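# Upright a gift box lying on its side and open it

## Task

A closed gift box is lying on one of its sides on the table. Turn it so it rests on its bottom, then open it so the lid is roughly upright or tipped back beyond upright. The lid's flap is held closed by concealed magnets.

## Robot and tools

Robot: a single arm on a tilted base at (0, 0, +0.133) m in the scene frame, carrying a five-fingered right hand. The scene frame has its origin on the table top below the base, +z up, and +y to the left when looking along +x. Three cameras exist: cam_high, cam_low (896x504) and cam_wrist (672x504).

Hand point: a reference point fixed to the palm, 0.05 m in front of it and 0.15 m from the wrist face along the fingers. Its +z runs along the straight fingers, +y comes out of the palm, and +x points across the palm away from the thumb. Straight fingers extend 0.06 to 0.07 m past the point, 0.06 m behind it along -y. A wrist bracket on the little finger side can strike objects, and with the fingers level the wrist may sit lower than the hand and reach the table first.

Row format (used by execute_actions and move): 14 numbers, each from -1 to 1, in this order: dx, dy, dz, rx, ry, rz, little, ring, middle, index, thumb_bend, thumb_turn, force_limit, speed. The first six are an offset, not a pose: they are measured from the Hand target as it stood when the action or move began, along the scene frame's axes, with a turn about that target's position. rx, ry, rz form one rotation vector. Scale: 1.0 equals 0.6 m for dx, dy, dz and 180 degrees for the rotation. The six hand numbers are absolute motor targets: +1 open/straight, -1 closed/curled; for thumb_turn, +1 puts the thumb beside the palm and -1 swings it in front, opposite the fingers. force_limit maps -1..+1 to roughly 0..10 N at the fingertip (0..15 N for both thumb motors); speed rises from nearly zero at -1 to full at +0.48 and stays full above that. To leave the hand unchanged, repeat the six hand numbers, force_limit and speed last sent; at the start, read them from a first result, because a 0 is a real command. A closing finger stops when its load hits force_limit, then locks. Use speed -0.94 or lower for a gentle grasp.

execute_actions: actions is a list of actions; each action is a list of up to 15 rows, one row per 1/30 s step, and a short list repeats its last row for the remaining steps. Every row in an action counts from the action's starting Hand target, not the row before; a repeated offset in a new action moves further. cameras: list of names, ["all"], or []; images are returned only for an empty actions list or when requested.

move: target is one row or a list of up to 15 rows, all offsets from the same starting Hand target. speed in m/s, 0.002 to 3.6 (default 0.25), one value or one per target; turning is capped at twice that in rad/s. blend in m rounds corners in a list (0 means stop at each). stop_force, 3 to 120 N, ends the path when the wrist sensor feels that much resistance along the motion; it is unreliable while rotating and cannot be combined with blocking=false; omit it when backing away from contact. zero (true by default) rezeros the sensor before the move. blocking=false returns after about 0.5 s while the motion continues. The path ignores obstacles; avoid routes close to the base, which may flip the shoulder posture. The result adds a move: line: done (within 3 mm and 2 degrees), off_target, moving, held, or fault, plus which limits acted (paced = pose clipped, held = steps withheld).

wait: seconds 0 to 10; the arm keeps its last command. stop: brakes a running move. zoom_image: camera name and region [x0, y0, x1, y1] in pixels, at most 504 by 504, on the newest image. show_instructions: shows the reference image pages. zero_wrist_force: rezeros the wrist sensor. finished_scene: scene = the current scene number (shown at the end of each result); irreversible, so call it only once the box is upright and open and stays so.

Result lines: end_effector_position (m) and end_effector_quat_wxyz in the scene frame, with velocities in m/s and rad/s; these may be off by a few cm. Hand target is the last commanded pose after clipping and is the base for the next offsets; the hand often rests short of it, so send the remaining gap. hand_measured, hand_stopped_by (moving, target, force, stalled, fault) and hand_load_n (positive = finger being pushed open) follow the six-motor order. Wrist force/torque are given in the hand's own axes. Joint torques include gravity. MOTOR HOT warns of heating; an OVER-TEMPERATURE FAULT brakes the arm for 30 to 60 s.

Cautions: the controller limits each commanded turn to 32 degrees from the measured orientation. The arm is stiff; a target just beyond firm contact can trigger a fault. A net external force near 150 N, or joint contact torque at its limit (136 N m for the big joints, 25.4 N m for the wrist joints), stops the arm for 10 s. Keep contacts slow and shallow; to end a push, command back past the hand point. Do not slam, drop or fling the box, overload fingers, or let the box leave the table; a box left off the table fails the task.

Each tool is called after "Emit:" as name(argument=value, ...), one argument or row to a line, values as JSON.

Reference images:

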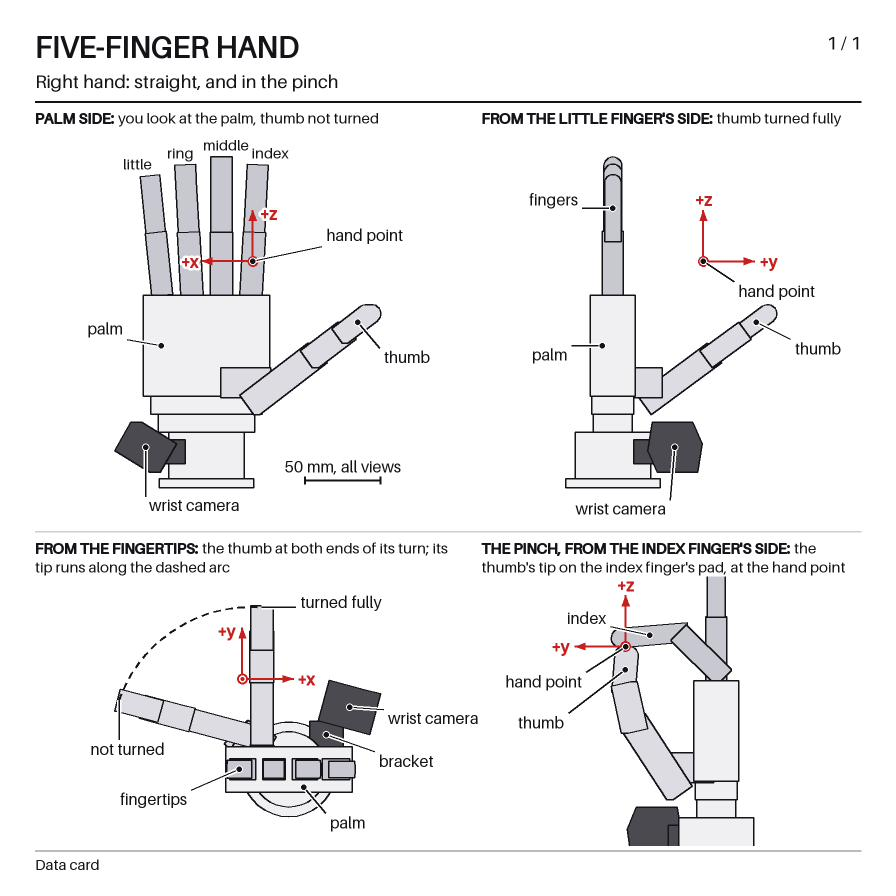

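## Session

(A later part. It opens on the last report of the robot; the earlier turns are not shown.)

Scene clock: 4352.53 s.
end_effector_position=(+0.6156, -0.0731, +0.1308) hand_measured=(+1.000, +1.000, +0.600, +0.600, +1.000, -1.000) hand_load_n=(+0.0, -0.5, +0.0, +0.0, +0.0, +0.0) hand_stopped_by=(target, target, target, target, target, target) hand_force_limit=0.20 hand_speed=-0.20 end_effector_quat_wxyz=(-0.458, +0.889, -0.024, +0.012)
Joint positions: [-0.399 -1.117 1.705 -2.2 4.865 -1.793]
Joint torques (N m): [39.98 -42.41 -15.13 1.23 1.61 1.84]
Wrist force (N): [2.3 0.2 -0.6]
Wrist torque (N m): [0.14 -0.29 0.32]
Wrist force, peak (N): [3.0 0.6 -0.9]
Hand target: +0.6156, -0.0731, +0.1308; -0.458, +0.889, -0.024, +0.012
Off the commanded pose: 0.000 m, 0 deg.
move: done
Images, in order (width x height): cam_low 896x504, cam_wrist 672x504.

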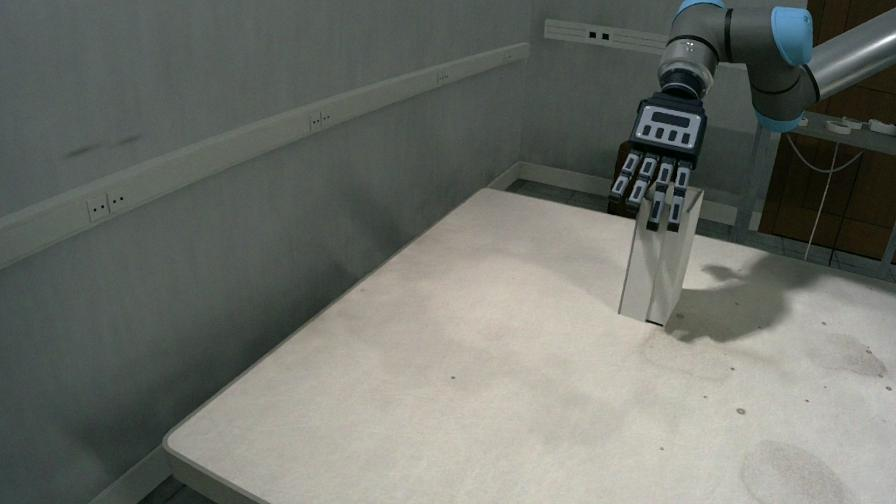

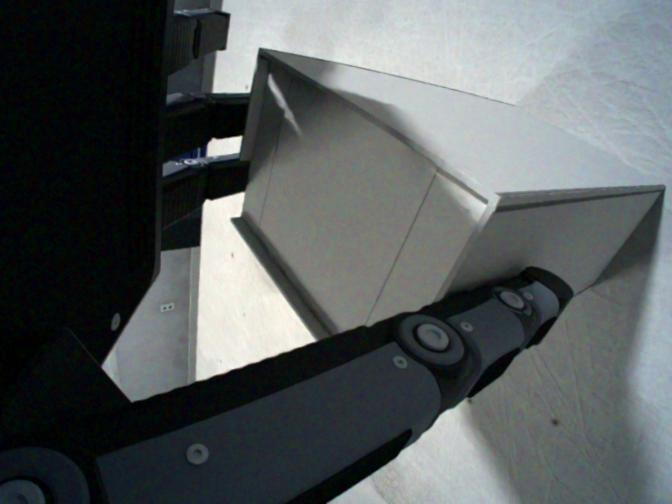

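Emit:
move(
  target=[0,0,0,0,0,0,1,1,0.1,0.1,1,-1,-0.3,-0.8],
)

Emit:
move(
  target=[0,0,0,0,0,0,1,1,0.0,0.0,1,-1,0.2,-0.88],
  cameras=["cam_low","cam_wrist"],
)

Emit:
zoom_image(
  camera="cam_low",
  region=[570, 120, 760, 340],
)

Scene clock: 4357.57 s.
end_effector_position=(+0.6156, -0.0731, +0.1308) hand_measured=(+1.000, +1.000, +0.548, +0.510, +1.000, -1.000) hand_load_n=(-0.5, -0.5, +3.0, +5.0, +1.5, -0.5) hand_stopped_by=(target, target, force, force, target, target) hand_force_limit=-0.30 hand_speed=-0.80 end_effector_quat_wxyz=(-0.458, +0.889, -0.024, +0.012)
Joint positions: [-0.399 -1.117 1.705 -2.2 4.865 -1.793]
Joint torques (N m): [34.26 -40.48 -13.57 0.76 -0.55 1.16]
Wrist force (N): [2.3 -4.8 -2.9]
Wrist torque (N m): [0.52 -0.31 0.30]
Wrist force, peak (N): [2.3 -4.8 -2.9]
Hand target: +0.6156, -0.0731, +0.1308; -0.458, +0.889, -0.024, +0.012
Off the commanded pose: 0.000 m, 0 deg.
move: done

Scene clock: 4358.07 s.
end_effector_position=(+0.6156, -0.0731, +0.1308) hand_measured=(+1.000, +1.000, +0.528, +0.502, +1.000, -1.000) hand_load_n=(+0.0, +0.0, +7.0, +6.0, +2.0, +0.0) hand_stopped_by=(target, target, force, force, target, target) hand_force_limit=0.20 hand_speed=-0.88 end_effector_quat_wxyz=(-0.458, +0.889, -0.024, +0.012)
Joint positions: [-0.399 -1.117 1.705 -2.2 4.865 -1.793]
Joint torques (N m): [29.3 -37.71 -12.26 0.23 -0.61 0.85]
Wrist force (N): [2.5 -7.3 -3.5]
Wrist torque (N m): [0.77 -0.33 0.27]
Wrist force, peak (N): [2.3 -7.6 -3.7]
Hand target: +0.6156, -0.0731, +0.1308; -0.458, +0.889, -0.024, +0.012
Off the commanded pose: 0.000 m, 0 deg.
move: done
Images, in order (width x height): cam_low 896x504, cam_wrist 672x504.

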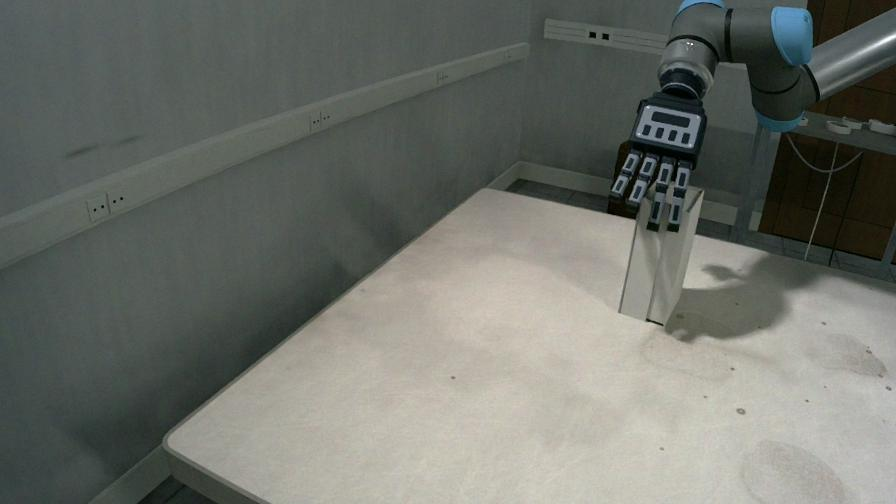

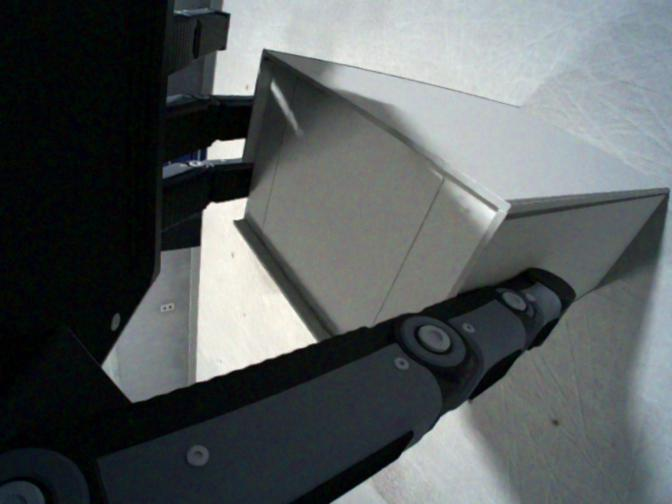

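Scaled by 2.291 from the camera's 896x504 image, which has a finer 1280x720 frame.

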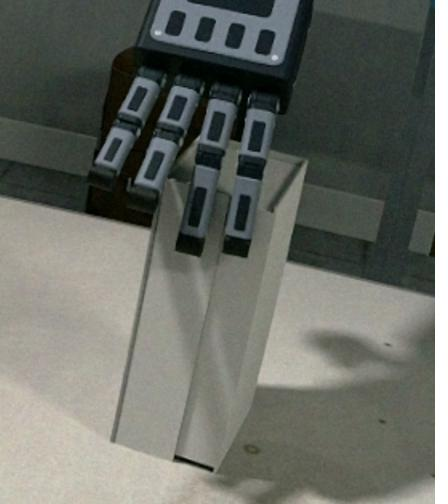

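Emit:
execute_actions(
  actions=[],
)

Scene clock: 4389.30 s.
end_effector_position=(+0.6156, -0.0731, +0.1308) hand_measured=(+1.000, +1.000, +0.528, +0.502, +1.000, -1.000) hand_load_n=(+0.0, +0.0, +7.0, +5.5, +2.5, +0.0) hand_stopped_by=(target, target, force, force, target, target) hand_force_limit=0.20 hand_speed=-0.88 end_effector_quat_wxyz=(-0.458, +0.889, -0.024, +0.012)
Joint positions: [-0.399 -1.117 1.705 -2.2 4.865 -1.793]
Joint velocities: within noise
Joint torques (N m): [22.12 -25.42 -7.86 -2.99 -0.68 -0.51]
Motor temperatures (°C): [38 42 34 42 39 43]
Wrist force (N): [2.6 -7.5 -3.8]
Wrist torque (N m): [0.77 -0.33 0.27]
Wrist force, peak (N): [2.7 -7.6 -3.8]
Hand target: +0.6156, -0.0731, +0.1308; -0.458, +0.889, -0.024, +0.012
Off the commanded pose: 0.000 m, 0 deg.

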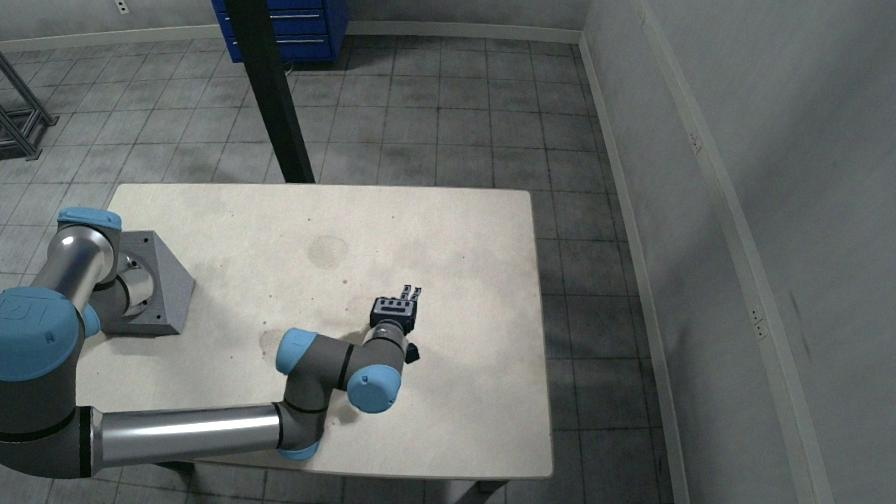

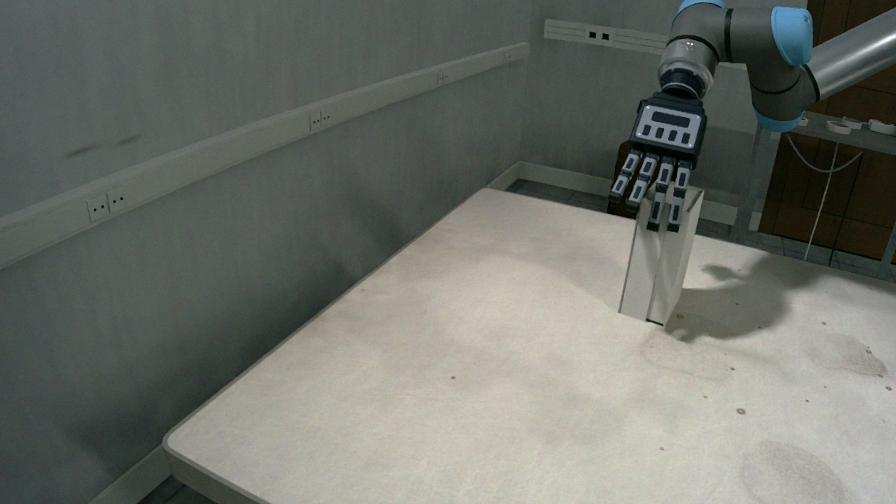

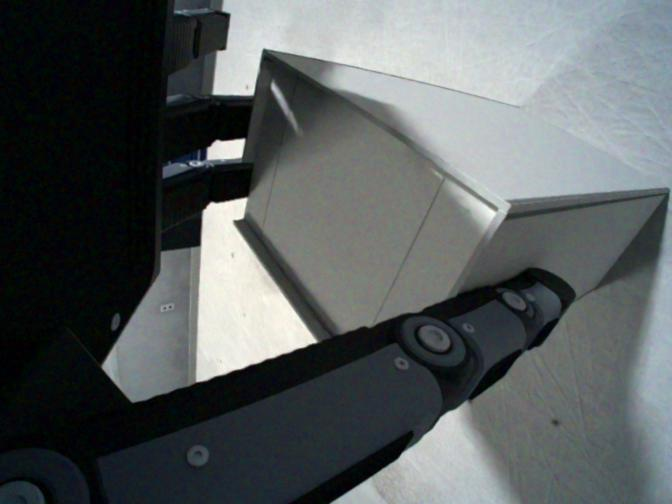

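Emit:
move(
  target=[
    [0,0,0,0,0,0,1,1,0.6,0.6,1,-1,0.2,-0.8],
    [0,0,0.1,0,0,0,1,1,0.6,0.6,1,-1,0.2,-0.8],
  ],
  speed=[0.05,0.06],
  cameras=["cam_low","cam_high","cam_wrist"],
)

Scene clock: 4534.27 s.
end_effector_position=(+0.6156, -0.0732, +0.1909) hand_measured=(+1.000, +1.000, +0.600, +0.600, +1.000, -1.000) hand_load_n=(+0.0, -0.5, +0.0, +0.0, +0.0, +0.0) hand_stopped_by=(target, target, target, target, target, target) hand_force_limit=0.20 hand_speed=-0.80 end_effector_quat_wxyz=(-0.458, +0.889, -0.024, +0.012) end_effector_velocity=(+0.000, +0.000, -0.003) end_effector_angular_velocity=(+0.000, -0.001, +0.000)
Joint positions: [-0.329 -1.17 1.665 -2.118 4.862 -1.723]
Joint velocities: [-0.003 0.002 0.003 -0.005 0 -0.004]
Joint torques (N m): [25.77 -24.45 -2.85 -4.71 -0.19 -1.63]
Wrist force (N): [2.7 0.6 -0.4]
Wrist torque (N m): [0.15 -0.36 0.31]
Wrist force, peak (N): [2.5 -7.6 -3.7]
Hand target: +0.6156, -0.0731, +0.1908; -0.458, +0.889, -0.024, +0.012
Off the commanded pose: 0.000 m, 0 deg.
move: done

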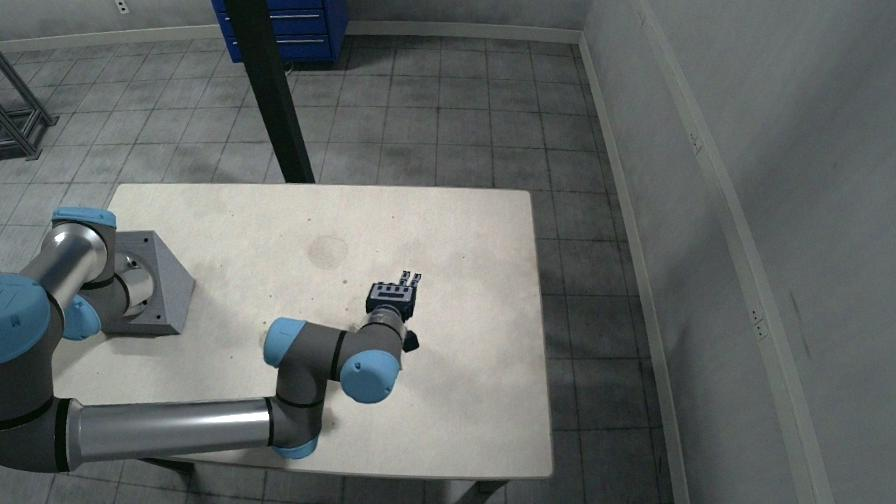

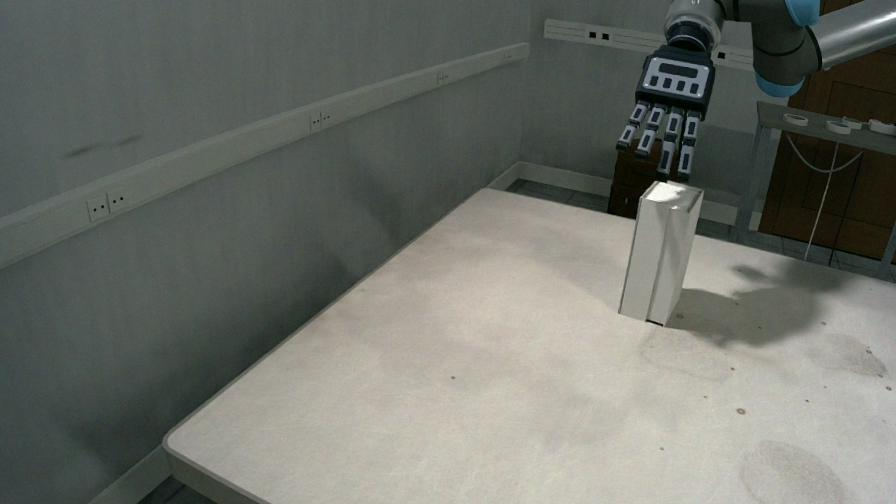

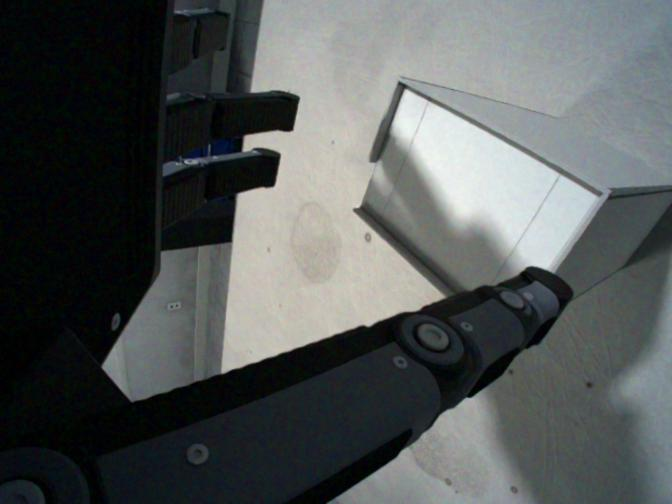

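Emit:
zoom_image(
  camera="cam_low",
  region=[580, 120, 780, 340],
)

Emit:
zoom_image(
  camera="cam_high",
  region=[330, 260, 450, 380],
)

Emit:
zoom_image(
  camera="cam_wrist",
  region=[300, 50, 672, 330],
)

Scaled by 2.291 from the camera's 896x504 image, which has a finer 1280x720 frame.

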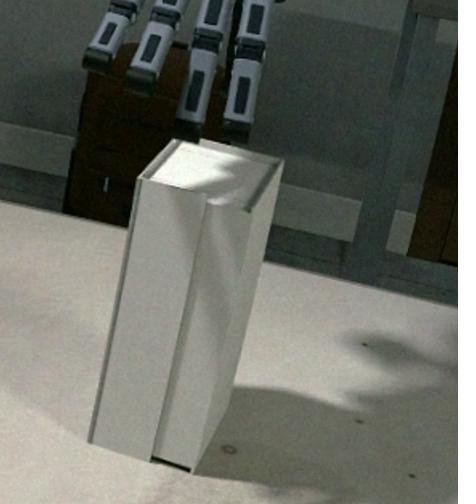

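Scaled by 4.200 from the camera's 896x504 image, which has a finer 1280x720 frame.

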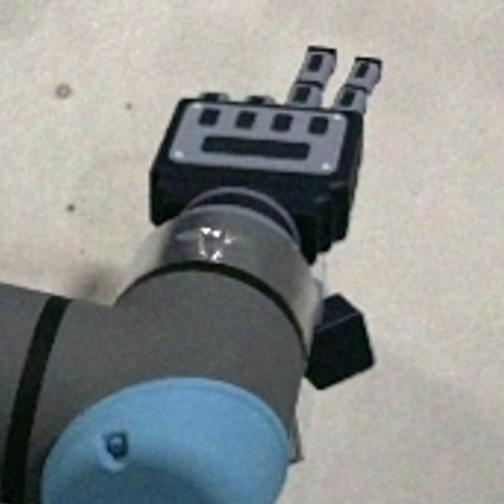

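Scaled by 1.355 from the camera's 672x504 image, which has a finer 960x720 frame.

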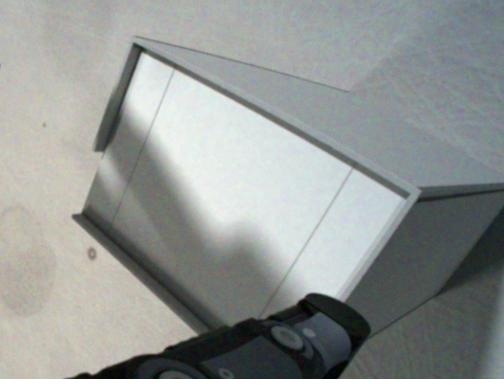

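Emit:
move(
  target=[
    [-0.07,0.04,0.132,0.0152,-0.017,-0.25,1,1,1,1,1,-1,0.2,-0.5],
    [-0.1427,0.0885,0.132,0.0305,-0.0339,-0.4992,1,1,1,1,1,-1,0.2,-0.5],
  ],
  speed=[0.25,0.25],
  blend=[0.03,0],
  cameras=["cam_low","cam_high","cam_wrist"],
)

Scene clock: 4560.77 s.
end_effector_position=(+0.5300, -0.0200, +0.2700) hand_measured=(+1.000, +1.000, +1.000, +1.000, +1.000, -1.000) hand_load_n=(+0.0, +0.0, +0.0, +0.0, +0.0, +0.0) hand_stopped_by=(target, target, target, target, target, target) hand_force_limit=0.20 hand_speed=-0.50 end_effector_quat_wxyz=(-0.354, +0.590, -0.623, +0.373)
Joint positions: [0.043 -1.054 2.321 -4.099 4.153 -0.678]
Joint torques (N m): [21.68 -16.87 0.61 -2.09 -0.91 0.54]
Wrist force (N): [2.4 0.6 -0.6]
Wrist torque (N m): [0.17 -0.34 0.36]
Wrist force, peak (N): [3.2 0.7 -0.4]
Hand target: +0.5299, -0.0200, +0.2700; -0.354, +0.590, -0.623, +0.373
Off the commanded pose: 0.000 m, 0 deg.
move: done

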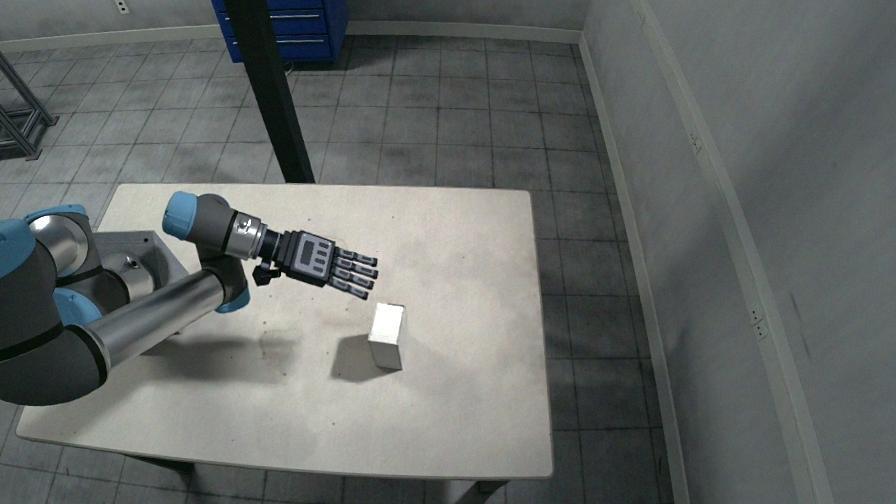

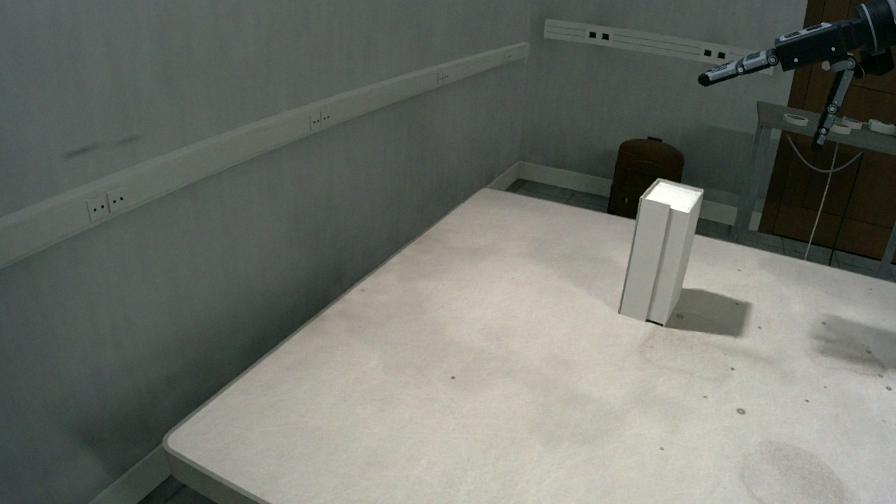

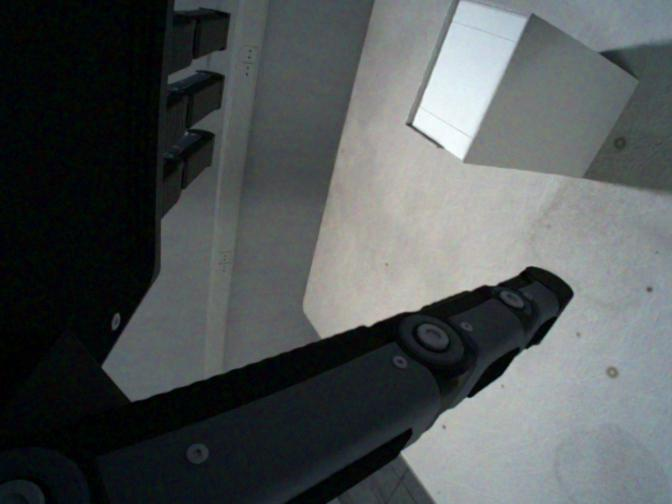

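Emit:
zoom_image(
  camera="cam_high",
  region=[340, 280, 440, 390],
)

Emit:
zoom_image(
  camera="cam_low",
  region=[600, 160, 720, 340],
)

Scaled by 4.582 from the camera's 896x504 image, which has a finer 1280x720 frame.

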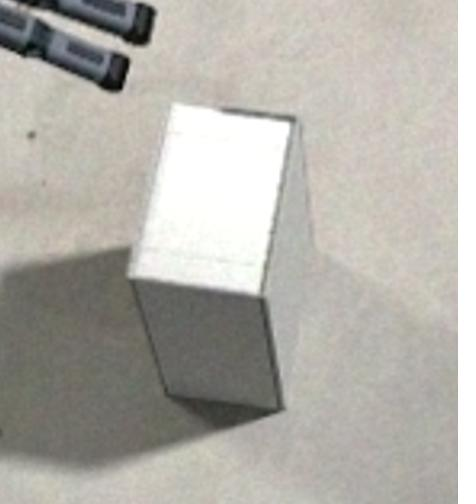

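Scaled by 2.800 from the camera's 896x504 image, which has a finer 1280x720 frame.

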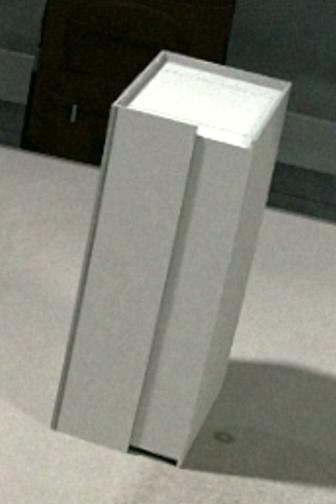

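Emit:
move(
  target=[0.2217,0.0533,-0.1167,0,0,-0.0167,1,1,1,1,1,-1,0.2,-0.5],
  speed=0.15,
  cameras=["cam_low","cam_high","cam_wrist"],
)

Scene clock: 4598.70 s.
end_effector_position=(+0.6629, +0.0120, +0.1999) hand_measured=(+1.000, +1.000, +1.000, +1.000, +1.000, -1.000) hand_load_n=(+0.0, +0.0, +0.0, +0.0, +0.0, +0.0) hand_stopped_by=(target, target, target, target, target, target) hand_force_limit=0.20 hand_speed=-0.50 end_effector_quat_wxyz=(+0.344, -0.573, +0.638, -0.382)
Joint positions: [-0.053 -0.742 1.956 -4.097 4.209 -0.701]
Joint torques (N m): [39.84 -25.62 -10.87 -3.54 -1.16 0.74]
Wrist force (N): [2.5 0.4 -0.2]
Wrist torque (N m): [0.09 -0.35 0.35]
Wrist force, peak (N): [3.0 0.5 -1.7]
Hand target: +0.6630, +0.0120, +0.2000; +0.344, -0.573, +0.638, -0.382
Off the commanded pose: 0.000 m, 0 deg.
move: done

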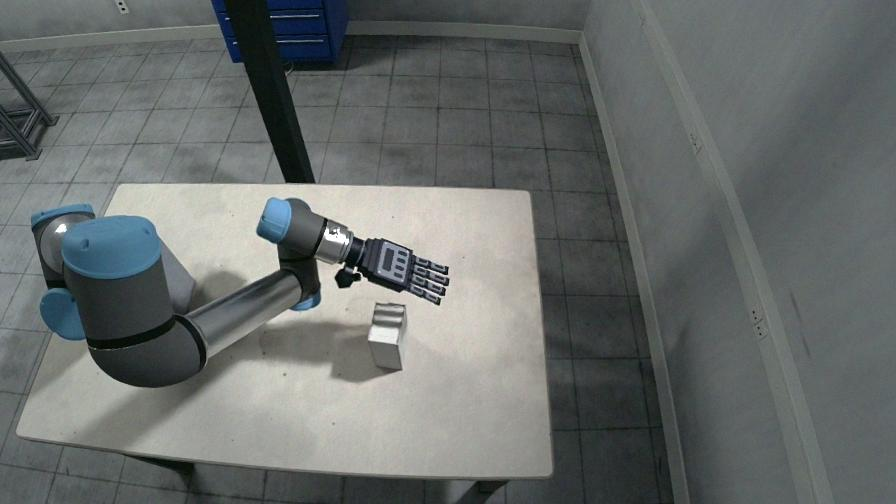

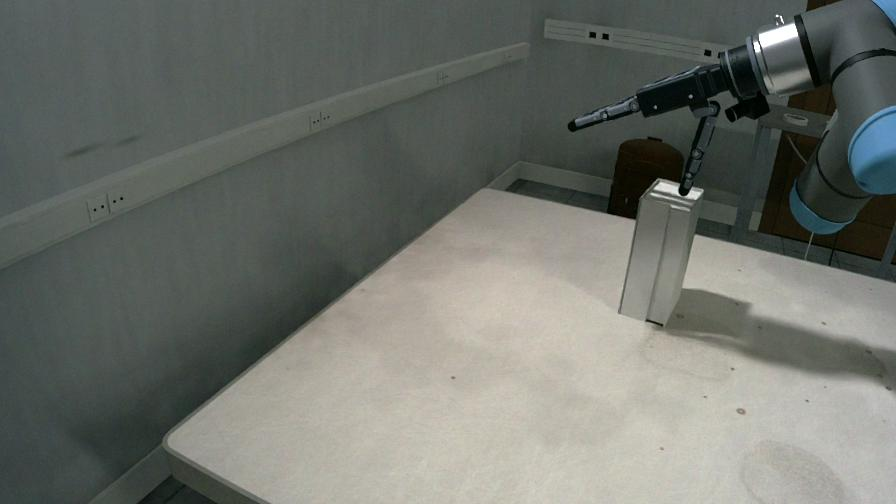

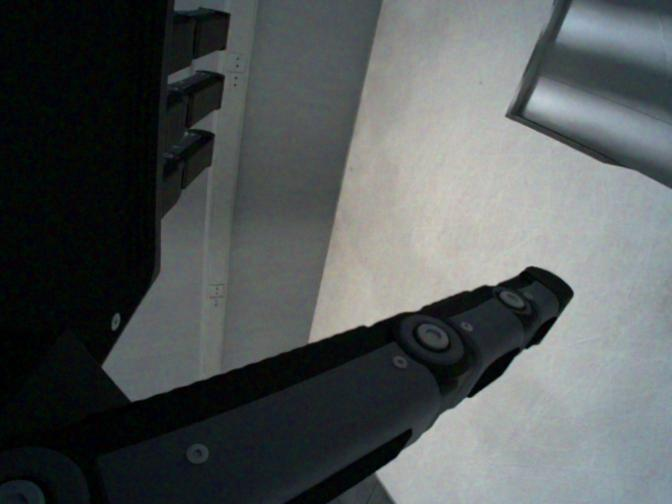

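Emit:
move(
  target=[0,0,-0.0667,0,0,0,1,1,1,1,1,-1,0.2,-0.5],
  speed=0.1,
  cameras=["cam_low","cam_high","cam_wrist"],
)

Emit:
zoom_image(
  camera="cam_low",
  region=[580, 120, 780, 340],
)

Emit:
zoom_image(
  camera="cam_high",
  region=[330, 220, 470, 380],
)

Emit:
zoom_image(
  camera="cam_wrist",
  region=[336, 0, 672, 340],
)

Scene clock: 4624.40 s.
end_effector_position=(+0.6629, +0.0120, +0.1599) hand_measured=(+1.000, +1.000, +1.000, +1.000, +1.000, -1.000) hand_load_n=(+0.0, +0.5, +0.0, +0.0, +0.0, +0.0) hand_stopped_by=(target, target, target, target, target, target) hand_force_limit=0.20 hand_speed=-0.50 end_effector_quat_wxyz=(+0.344, -0.573, +0.638, -0.382)
Joint positions: [-0.115 -0.682 1.963 -4.171 4.269 -0.719]
Joint torques (N m): [39.78 -39.04 -9.12 1.13 -0.91 1.52]
Wrist force (N): [2.0 0.5 -0.4]
Wrist torque (N m): [0.12 -0.28 0.33]
Wrist force, peak (N): [2.9 0.6 -0.4]
Hand target: +0.6630, +0.0120, +0.1599; +0.344, -0.573, +0.638, -0.382
Off the commanded pose: 0.000 m, 0 deg.
move: done

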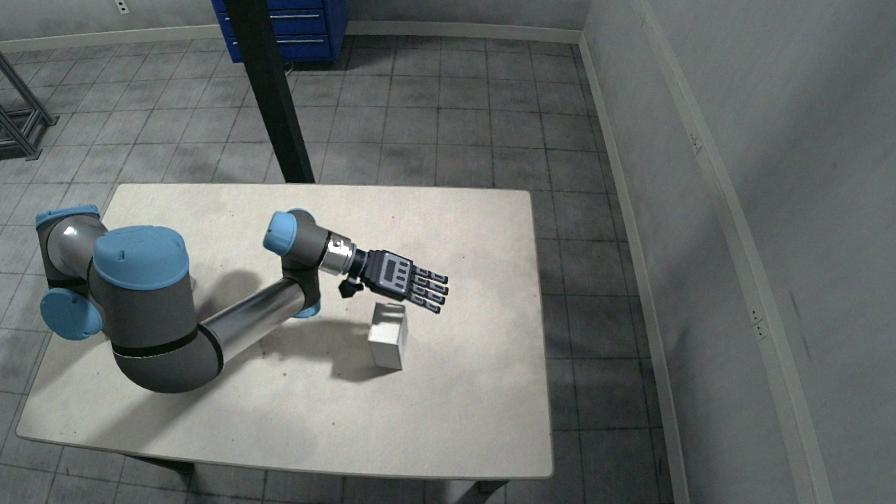

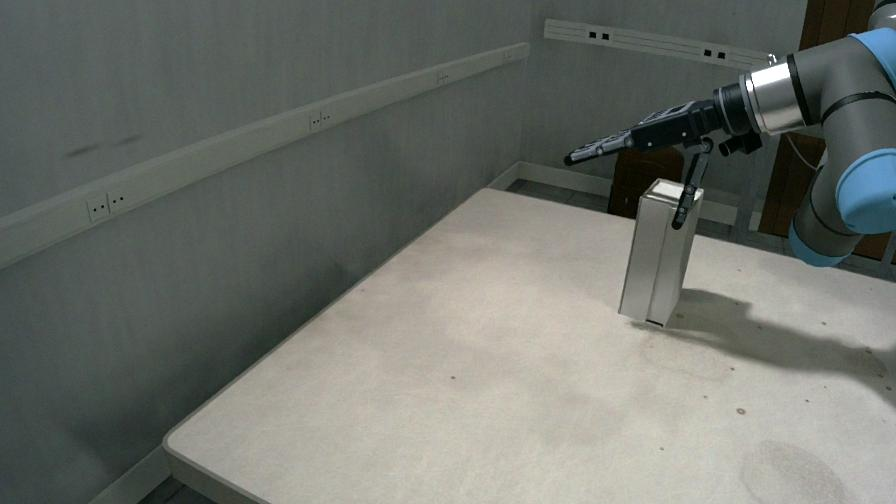

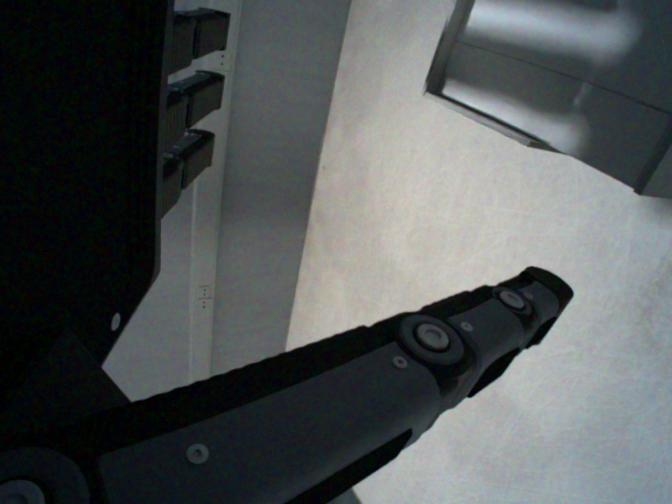

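Scaled by 2.291 from the camera's 896x504 image, which has a finer 1280x720 frame.

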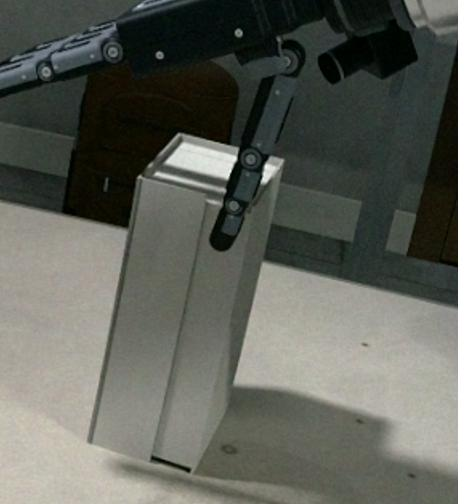

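Scaled by 3.150 from the camera's 896x504 image, which has a finer 1280x720 frame.

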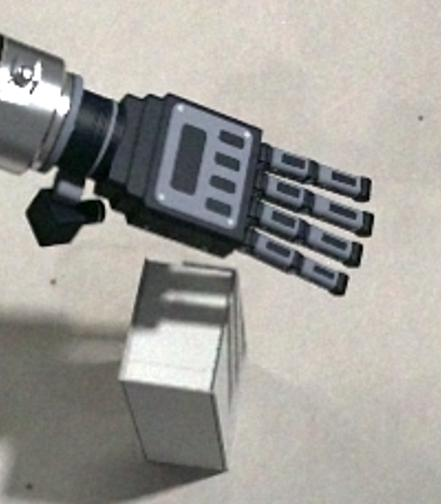

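Scaled by 1.482 from the camera's 672x504 image, which has a finer 960x720 frame.

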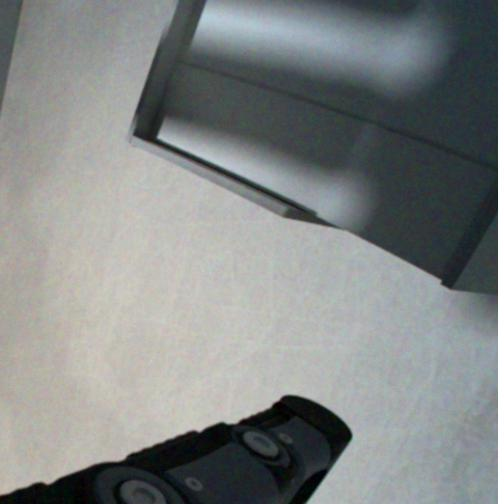

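Emit:
move(
  target=[
    [0.005,0,0.04,0,0,0,1,1,1,1,1,-0.9,0.2,-0.5],
    [0.005,0,0.041,0,0,0,1,-0.5,1,1,1,-0.9,0.2,-0.3],
    [0.005,-0.04,0.041,0,0,0,1,-0.5,1,1,1,-0.9,0.2,-0.3],
  ],
  speed=0.1,
  cameras=["cam_low","cam_high","cam_wrist"],
)

Emit:
zoom_image(
  camera="cam_low",
  region=[580, 100, 780, 320],
)

Emit:
zoom_image(
  camera="cam_wrist",
  region=[336, 0, 672, 340],
)

Scene clock: 4648.70 s.
end_effector_position=(+0.6659, -0.0120, +0.1845) hand_measured=(+1.000, -0.500, +1.000, +1.000, +1.000, -0.900) hand_load_n=(+0.0, +0.0, +0.0, +0.0, +0.0, +0.0) hand_stopped_by=(target, target, target, target, target, target) hand_force_limit=0.20 hand_speed=-0.30 end_effector_quat_wxyz=(+0.344, -0.573, +0.638, -0.382) end_effector_velocity=(+0.000, +0.002, -0.001) end_effector_angular_velocity=(+0.000, +0.003, -0.001)
Joint positions: [-0.112 -0.764 1.977 -4.103 4.267 -0.718]
Joint velocities: [0.002 0.006 -0.003 0 -0.005 0.001]
Joint torques (N m): [38.6 -21.65 -11.09 -3.01 -1.47 0.79]
Wrist force (N): [2.2 0.5 -0.3]
Wrist torque (N m): [0.14 -0.31 0.35]
Wrist force, peak (N): [2.8 0.3 -0.5]
Hand target: +0.6660, -0.0120, +0.1845; +0.344, -0.573, +0.638, -0.382
Off the commanded pose: 0.000 m, 0 deg.
move: done

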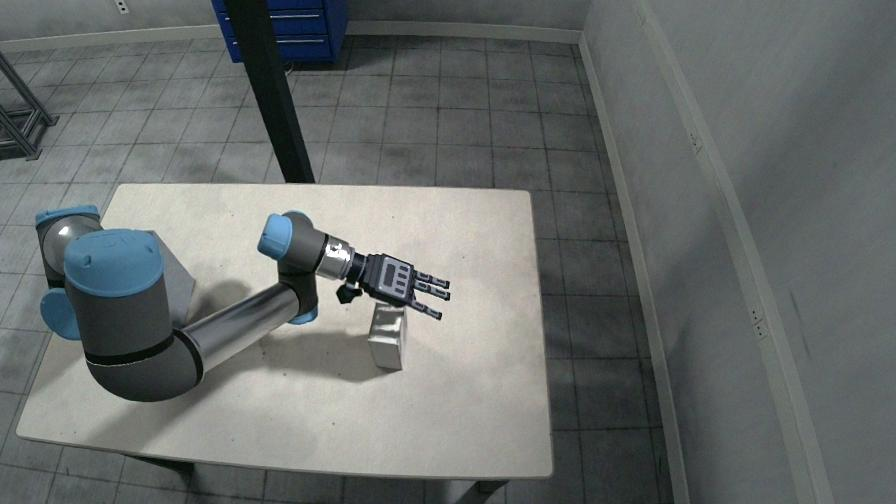

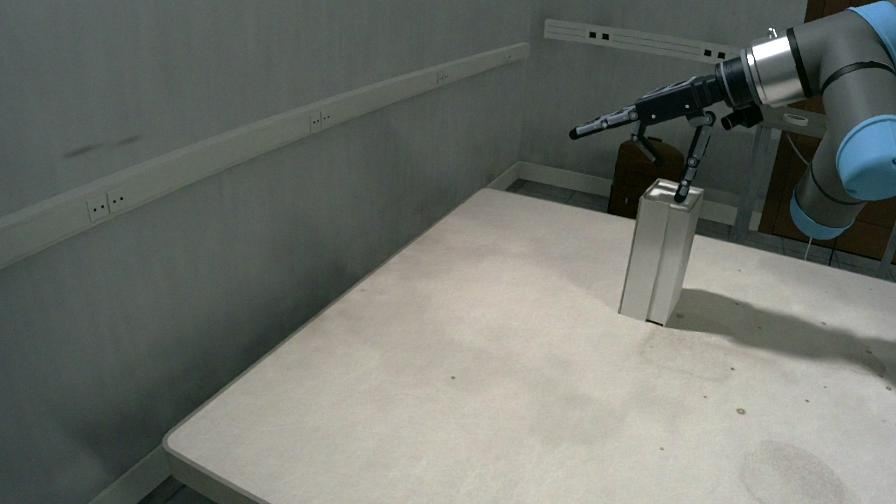

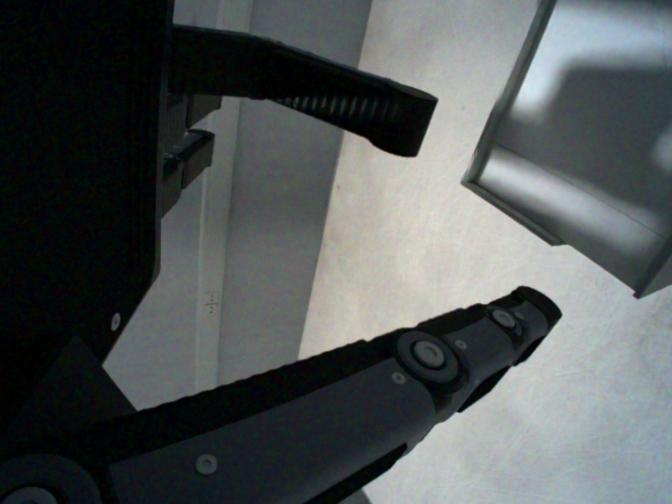

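Scaled by 2.291 from the camera's 896x504 image, which has a finer 1280x720 frame.

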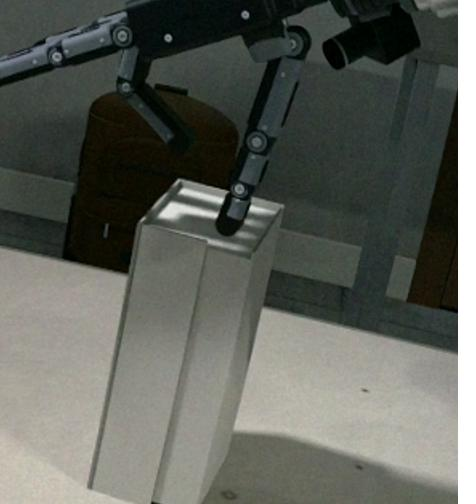

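Scaled by 1.482 from the camera's 672x504 image, which has a finer 960x720 frame.

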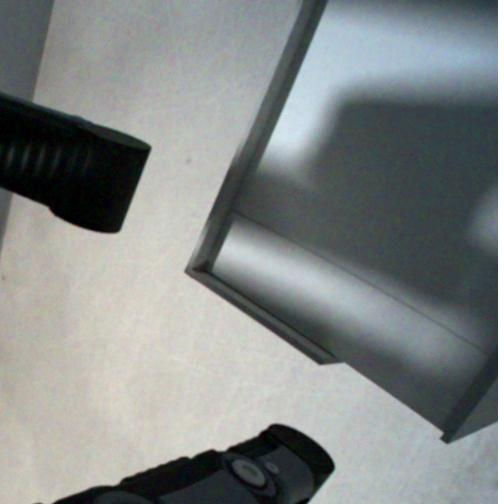

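Emit:
move(
  target=[
    [0.0067,0,0,0,0,0,1,-0.64,1,1,1,-0.9,0.2,-0.3],
    [0.0067,-0.005,-0.0242,0,0,0,1,-0.64,1,1,1,-0.9,0.2,-0.3],
  ],
  speed=0.06,
  cameras=["cam_low","cam_high","cam_wrist"],
)

Emit:
zoom_image(
  camera="cam_low",
  region=[600, 130, 740, 250],
)

Emit:
zoom_image(
  camera="cam_wrist",
  region=[336, 0, 672, 340],
)

Scene clock: 4667.63 s.
end_effector_position=(+0.6699, -0.0150, +0.1699) hand_measured=(+1.000, -0.640, +1.000, +1.000, +1.000, -0.900) hand_load_n=(+0.0, +0.0, +0.0, +0.0, +0.0, +0.5) hand_stopped_by=(target, target, target, target, target, target) hand_force_limit=0.20 hand_speed=-0.30 end_effector_quat_wxyz=(+0.344, -0.573, +0.638, -0.382) end_effector_velocity=(-0.001, +0.001, +0.002) end_effector_angular_velocity=(+0.000, +0.003, +0.001)
Joint positions: [-0.139 -0.744 1.971 -4.12 4.293 -0.726]
Joint velocities: [0.005 -0.003 0 0.007 -0.007 0.002]
Joint torques (N m): [39.26 -36.94 -8.27 1.14 -0.75 0.76]
Wrist force (N): [2.2 0.3 -0.5]
Wrist torque (N m): [0.11 -0.29 0.33]
Wrist force, peak (N): [2.7 0.4 -0.3]
Hand target: +0.6700, -0.0150, +0.1700; +0.344, -0.573, +0.638, -0.382
Off the commanded pose: 0.000 m, 0 deg.
move: done

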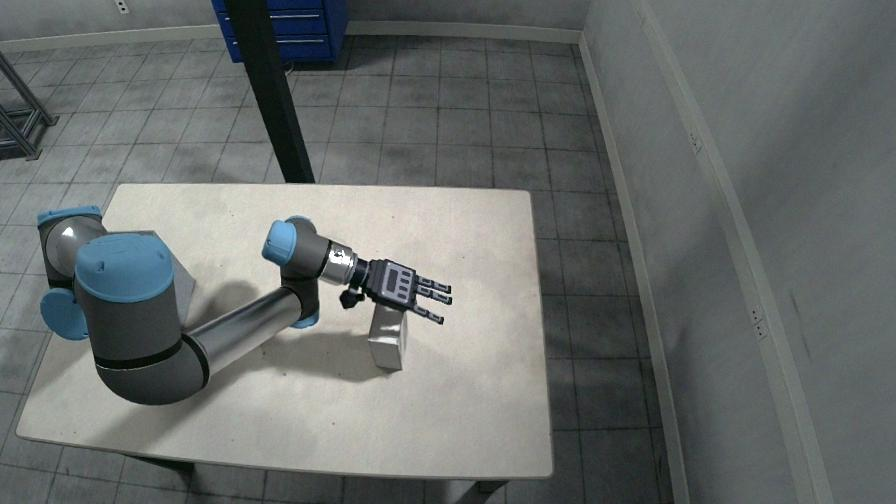

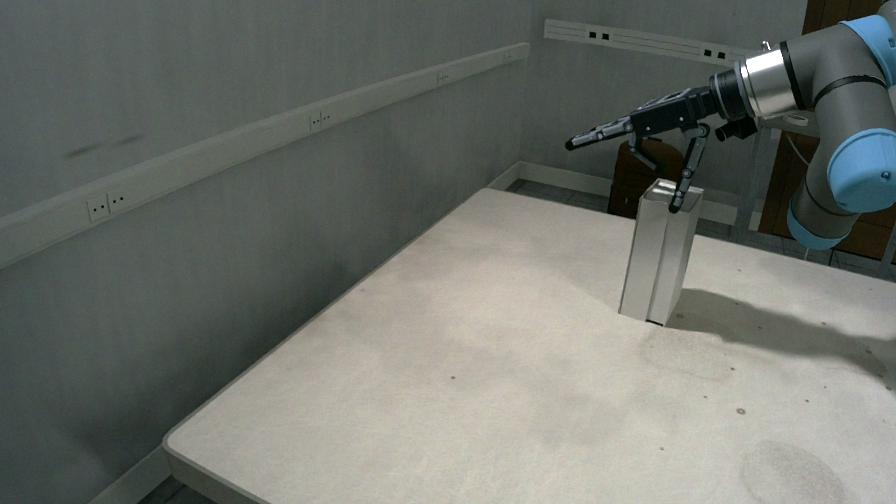

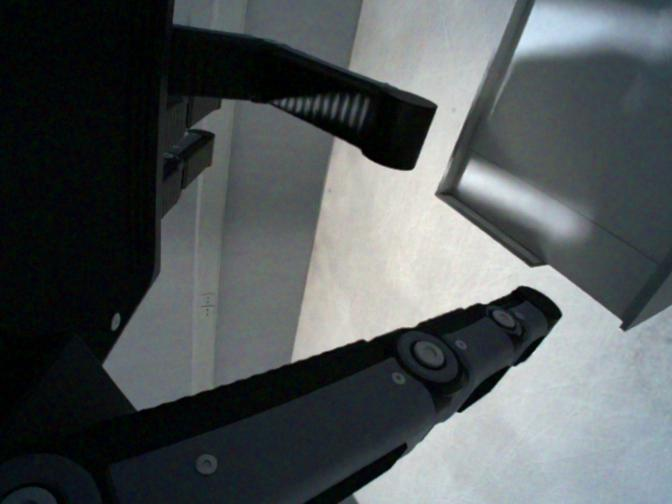

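Scaled by 3.600 from the camera's 896x504 image, which has a finer 1280x720 frame.

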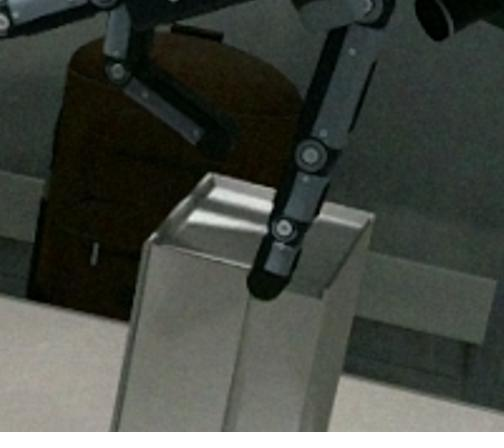

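Scaled by 1.482 from the camera's 672x504 image, which has a finer 960x720 frame.

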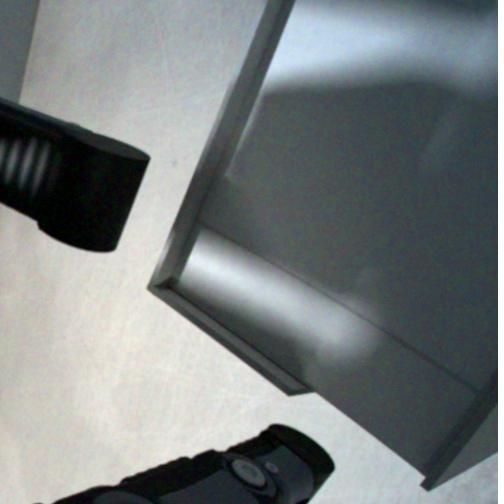

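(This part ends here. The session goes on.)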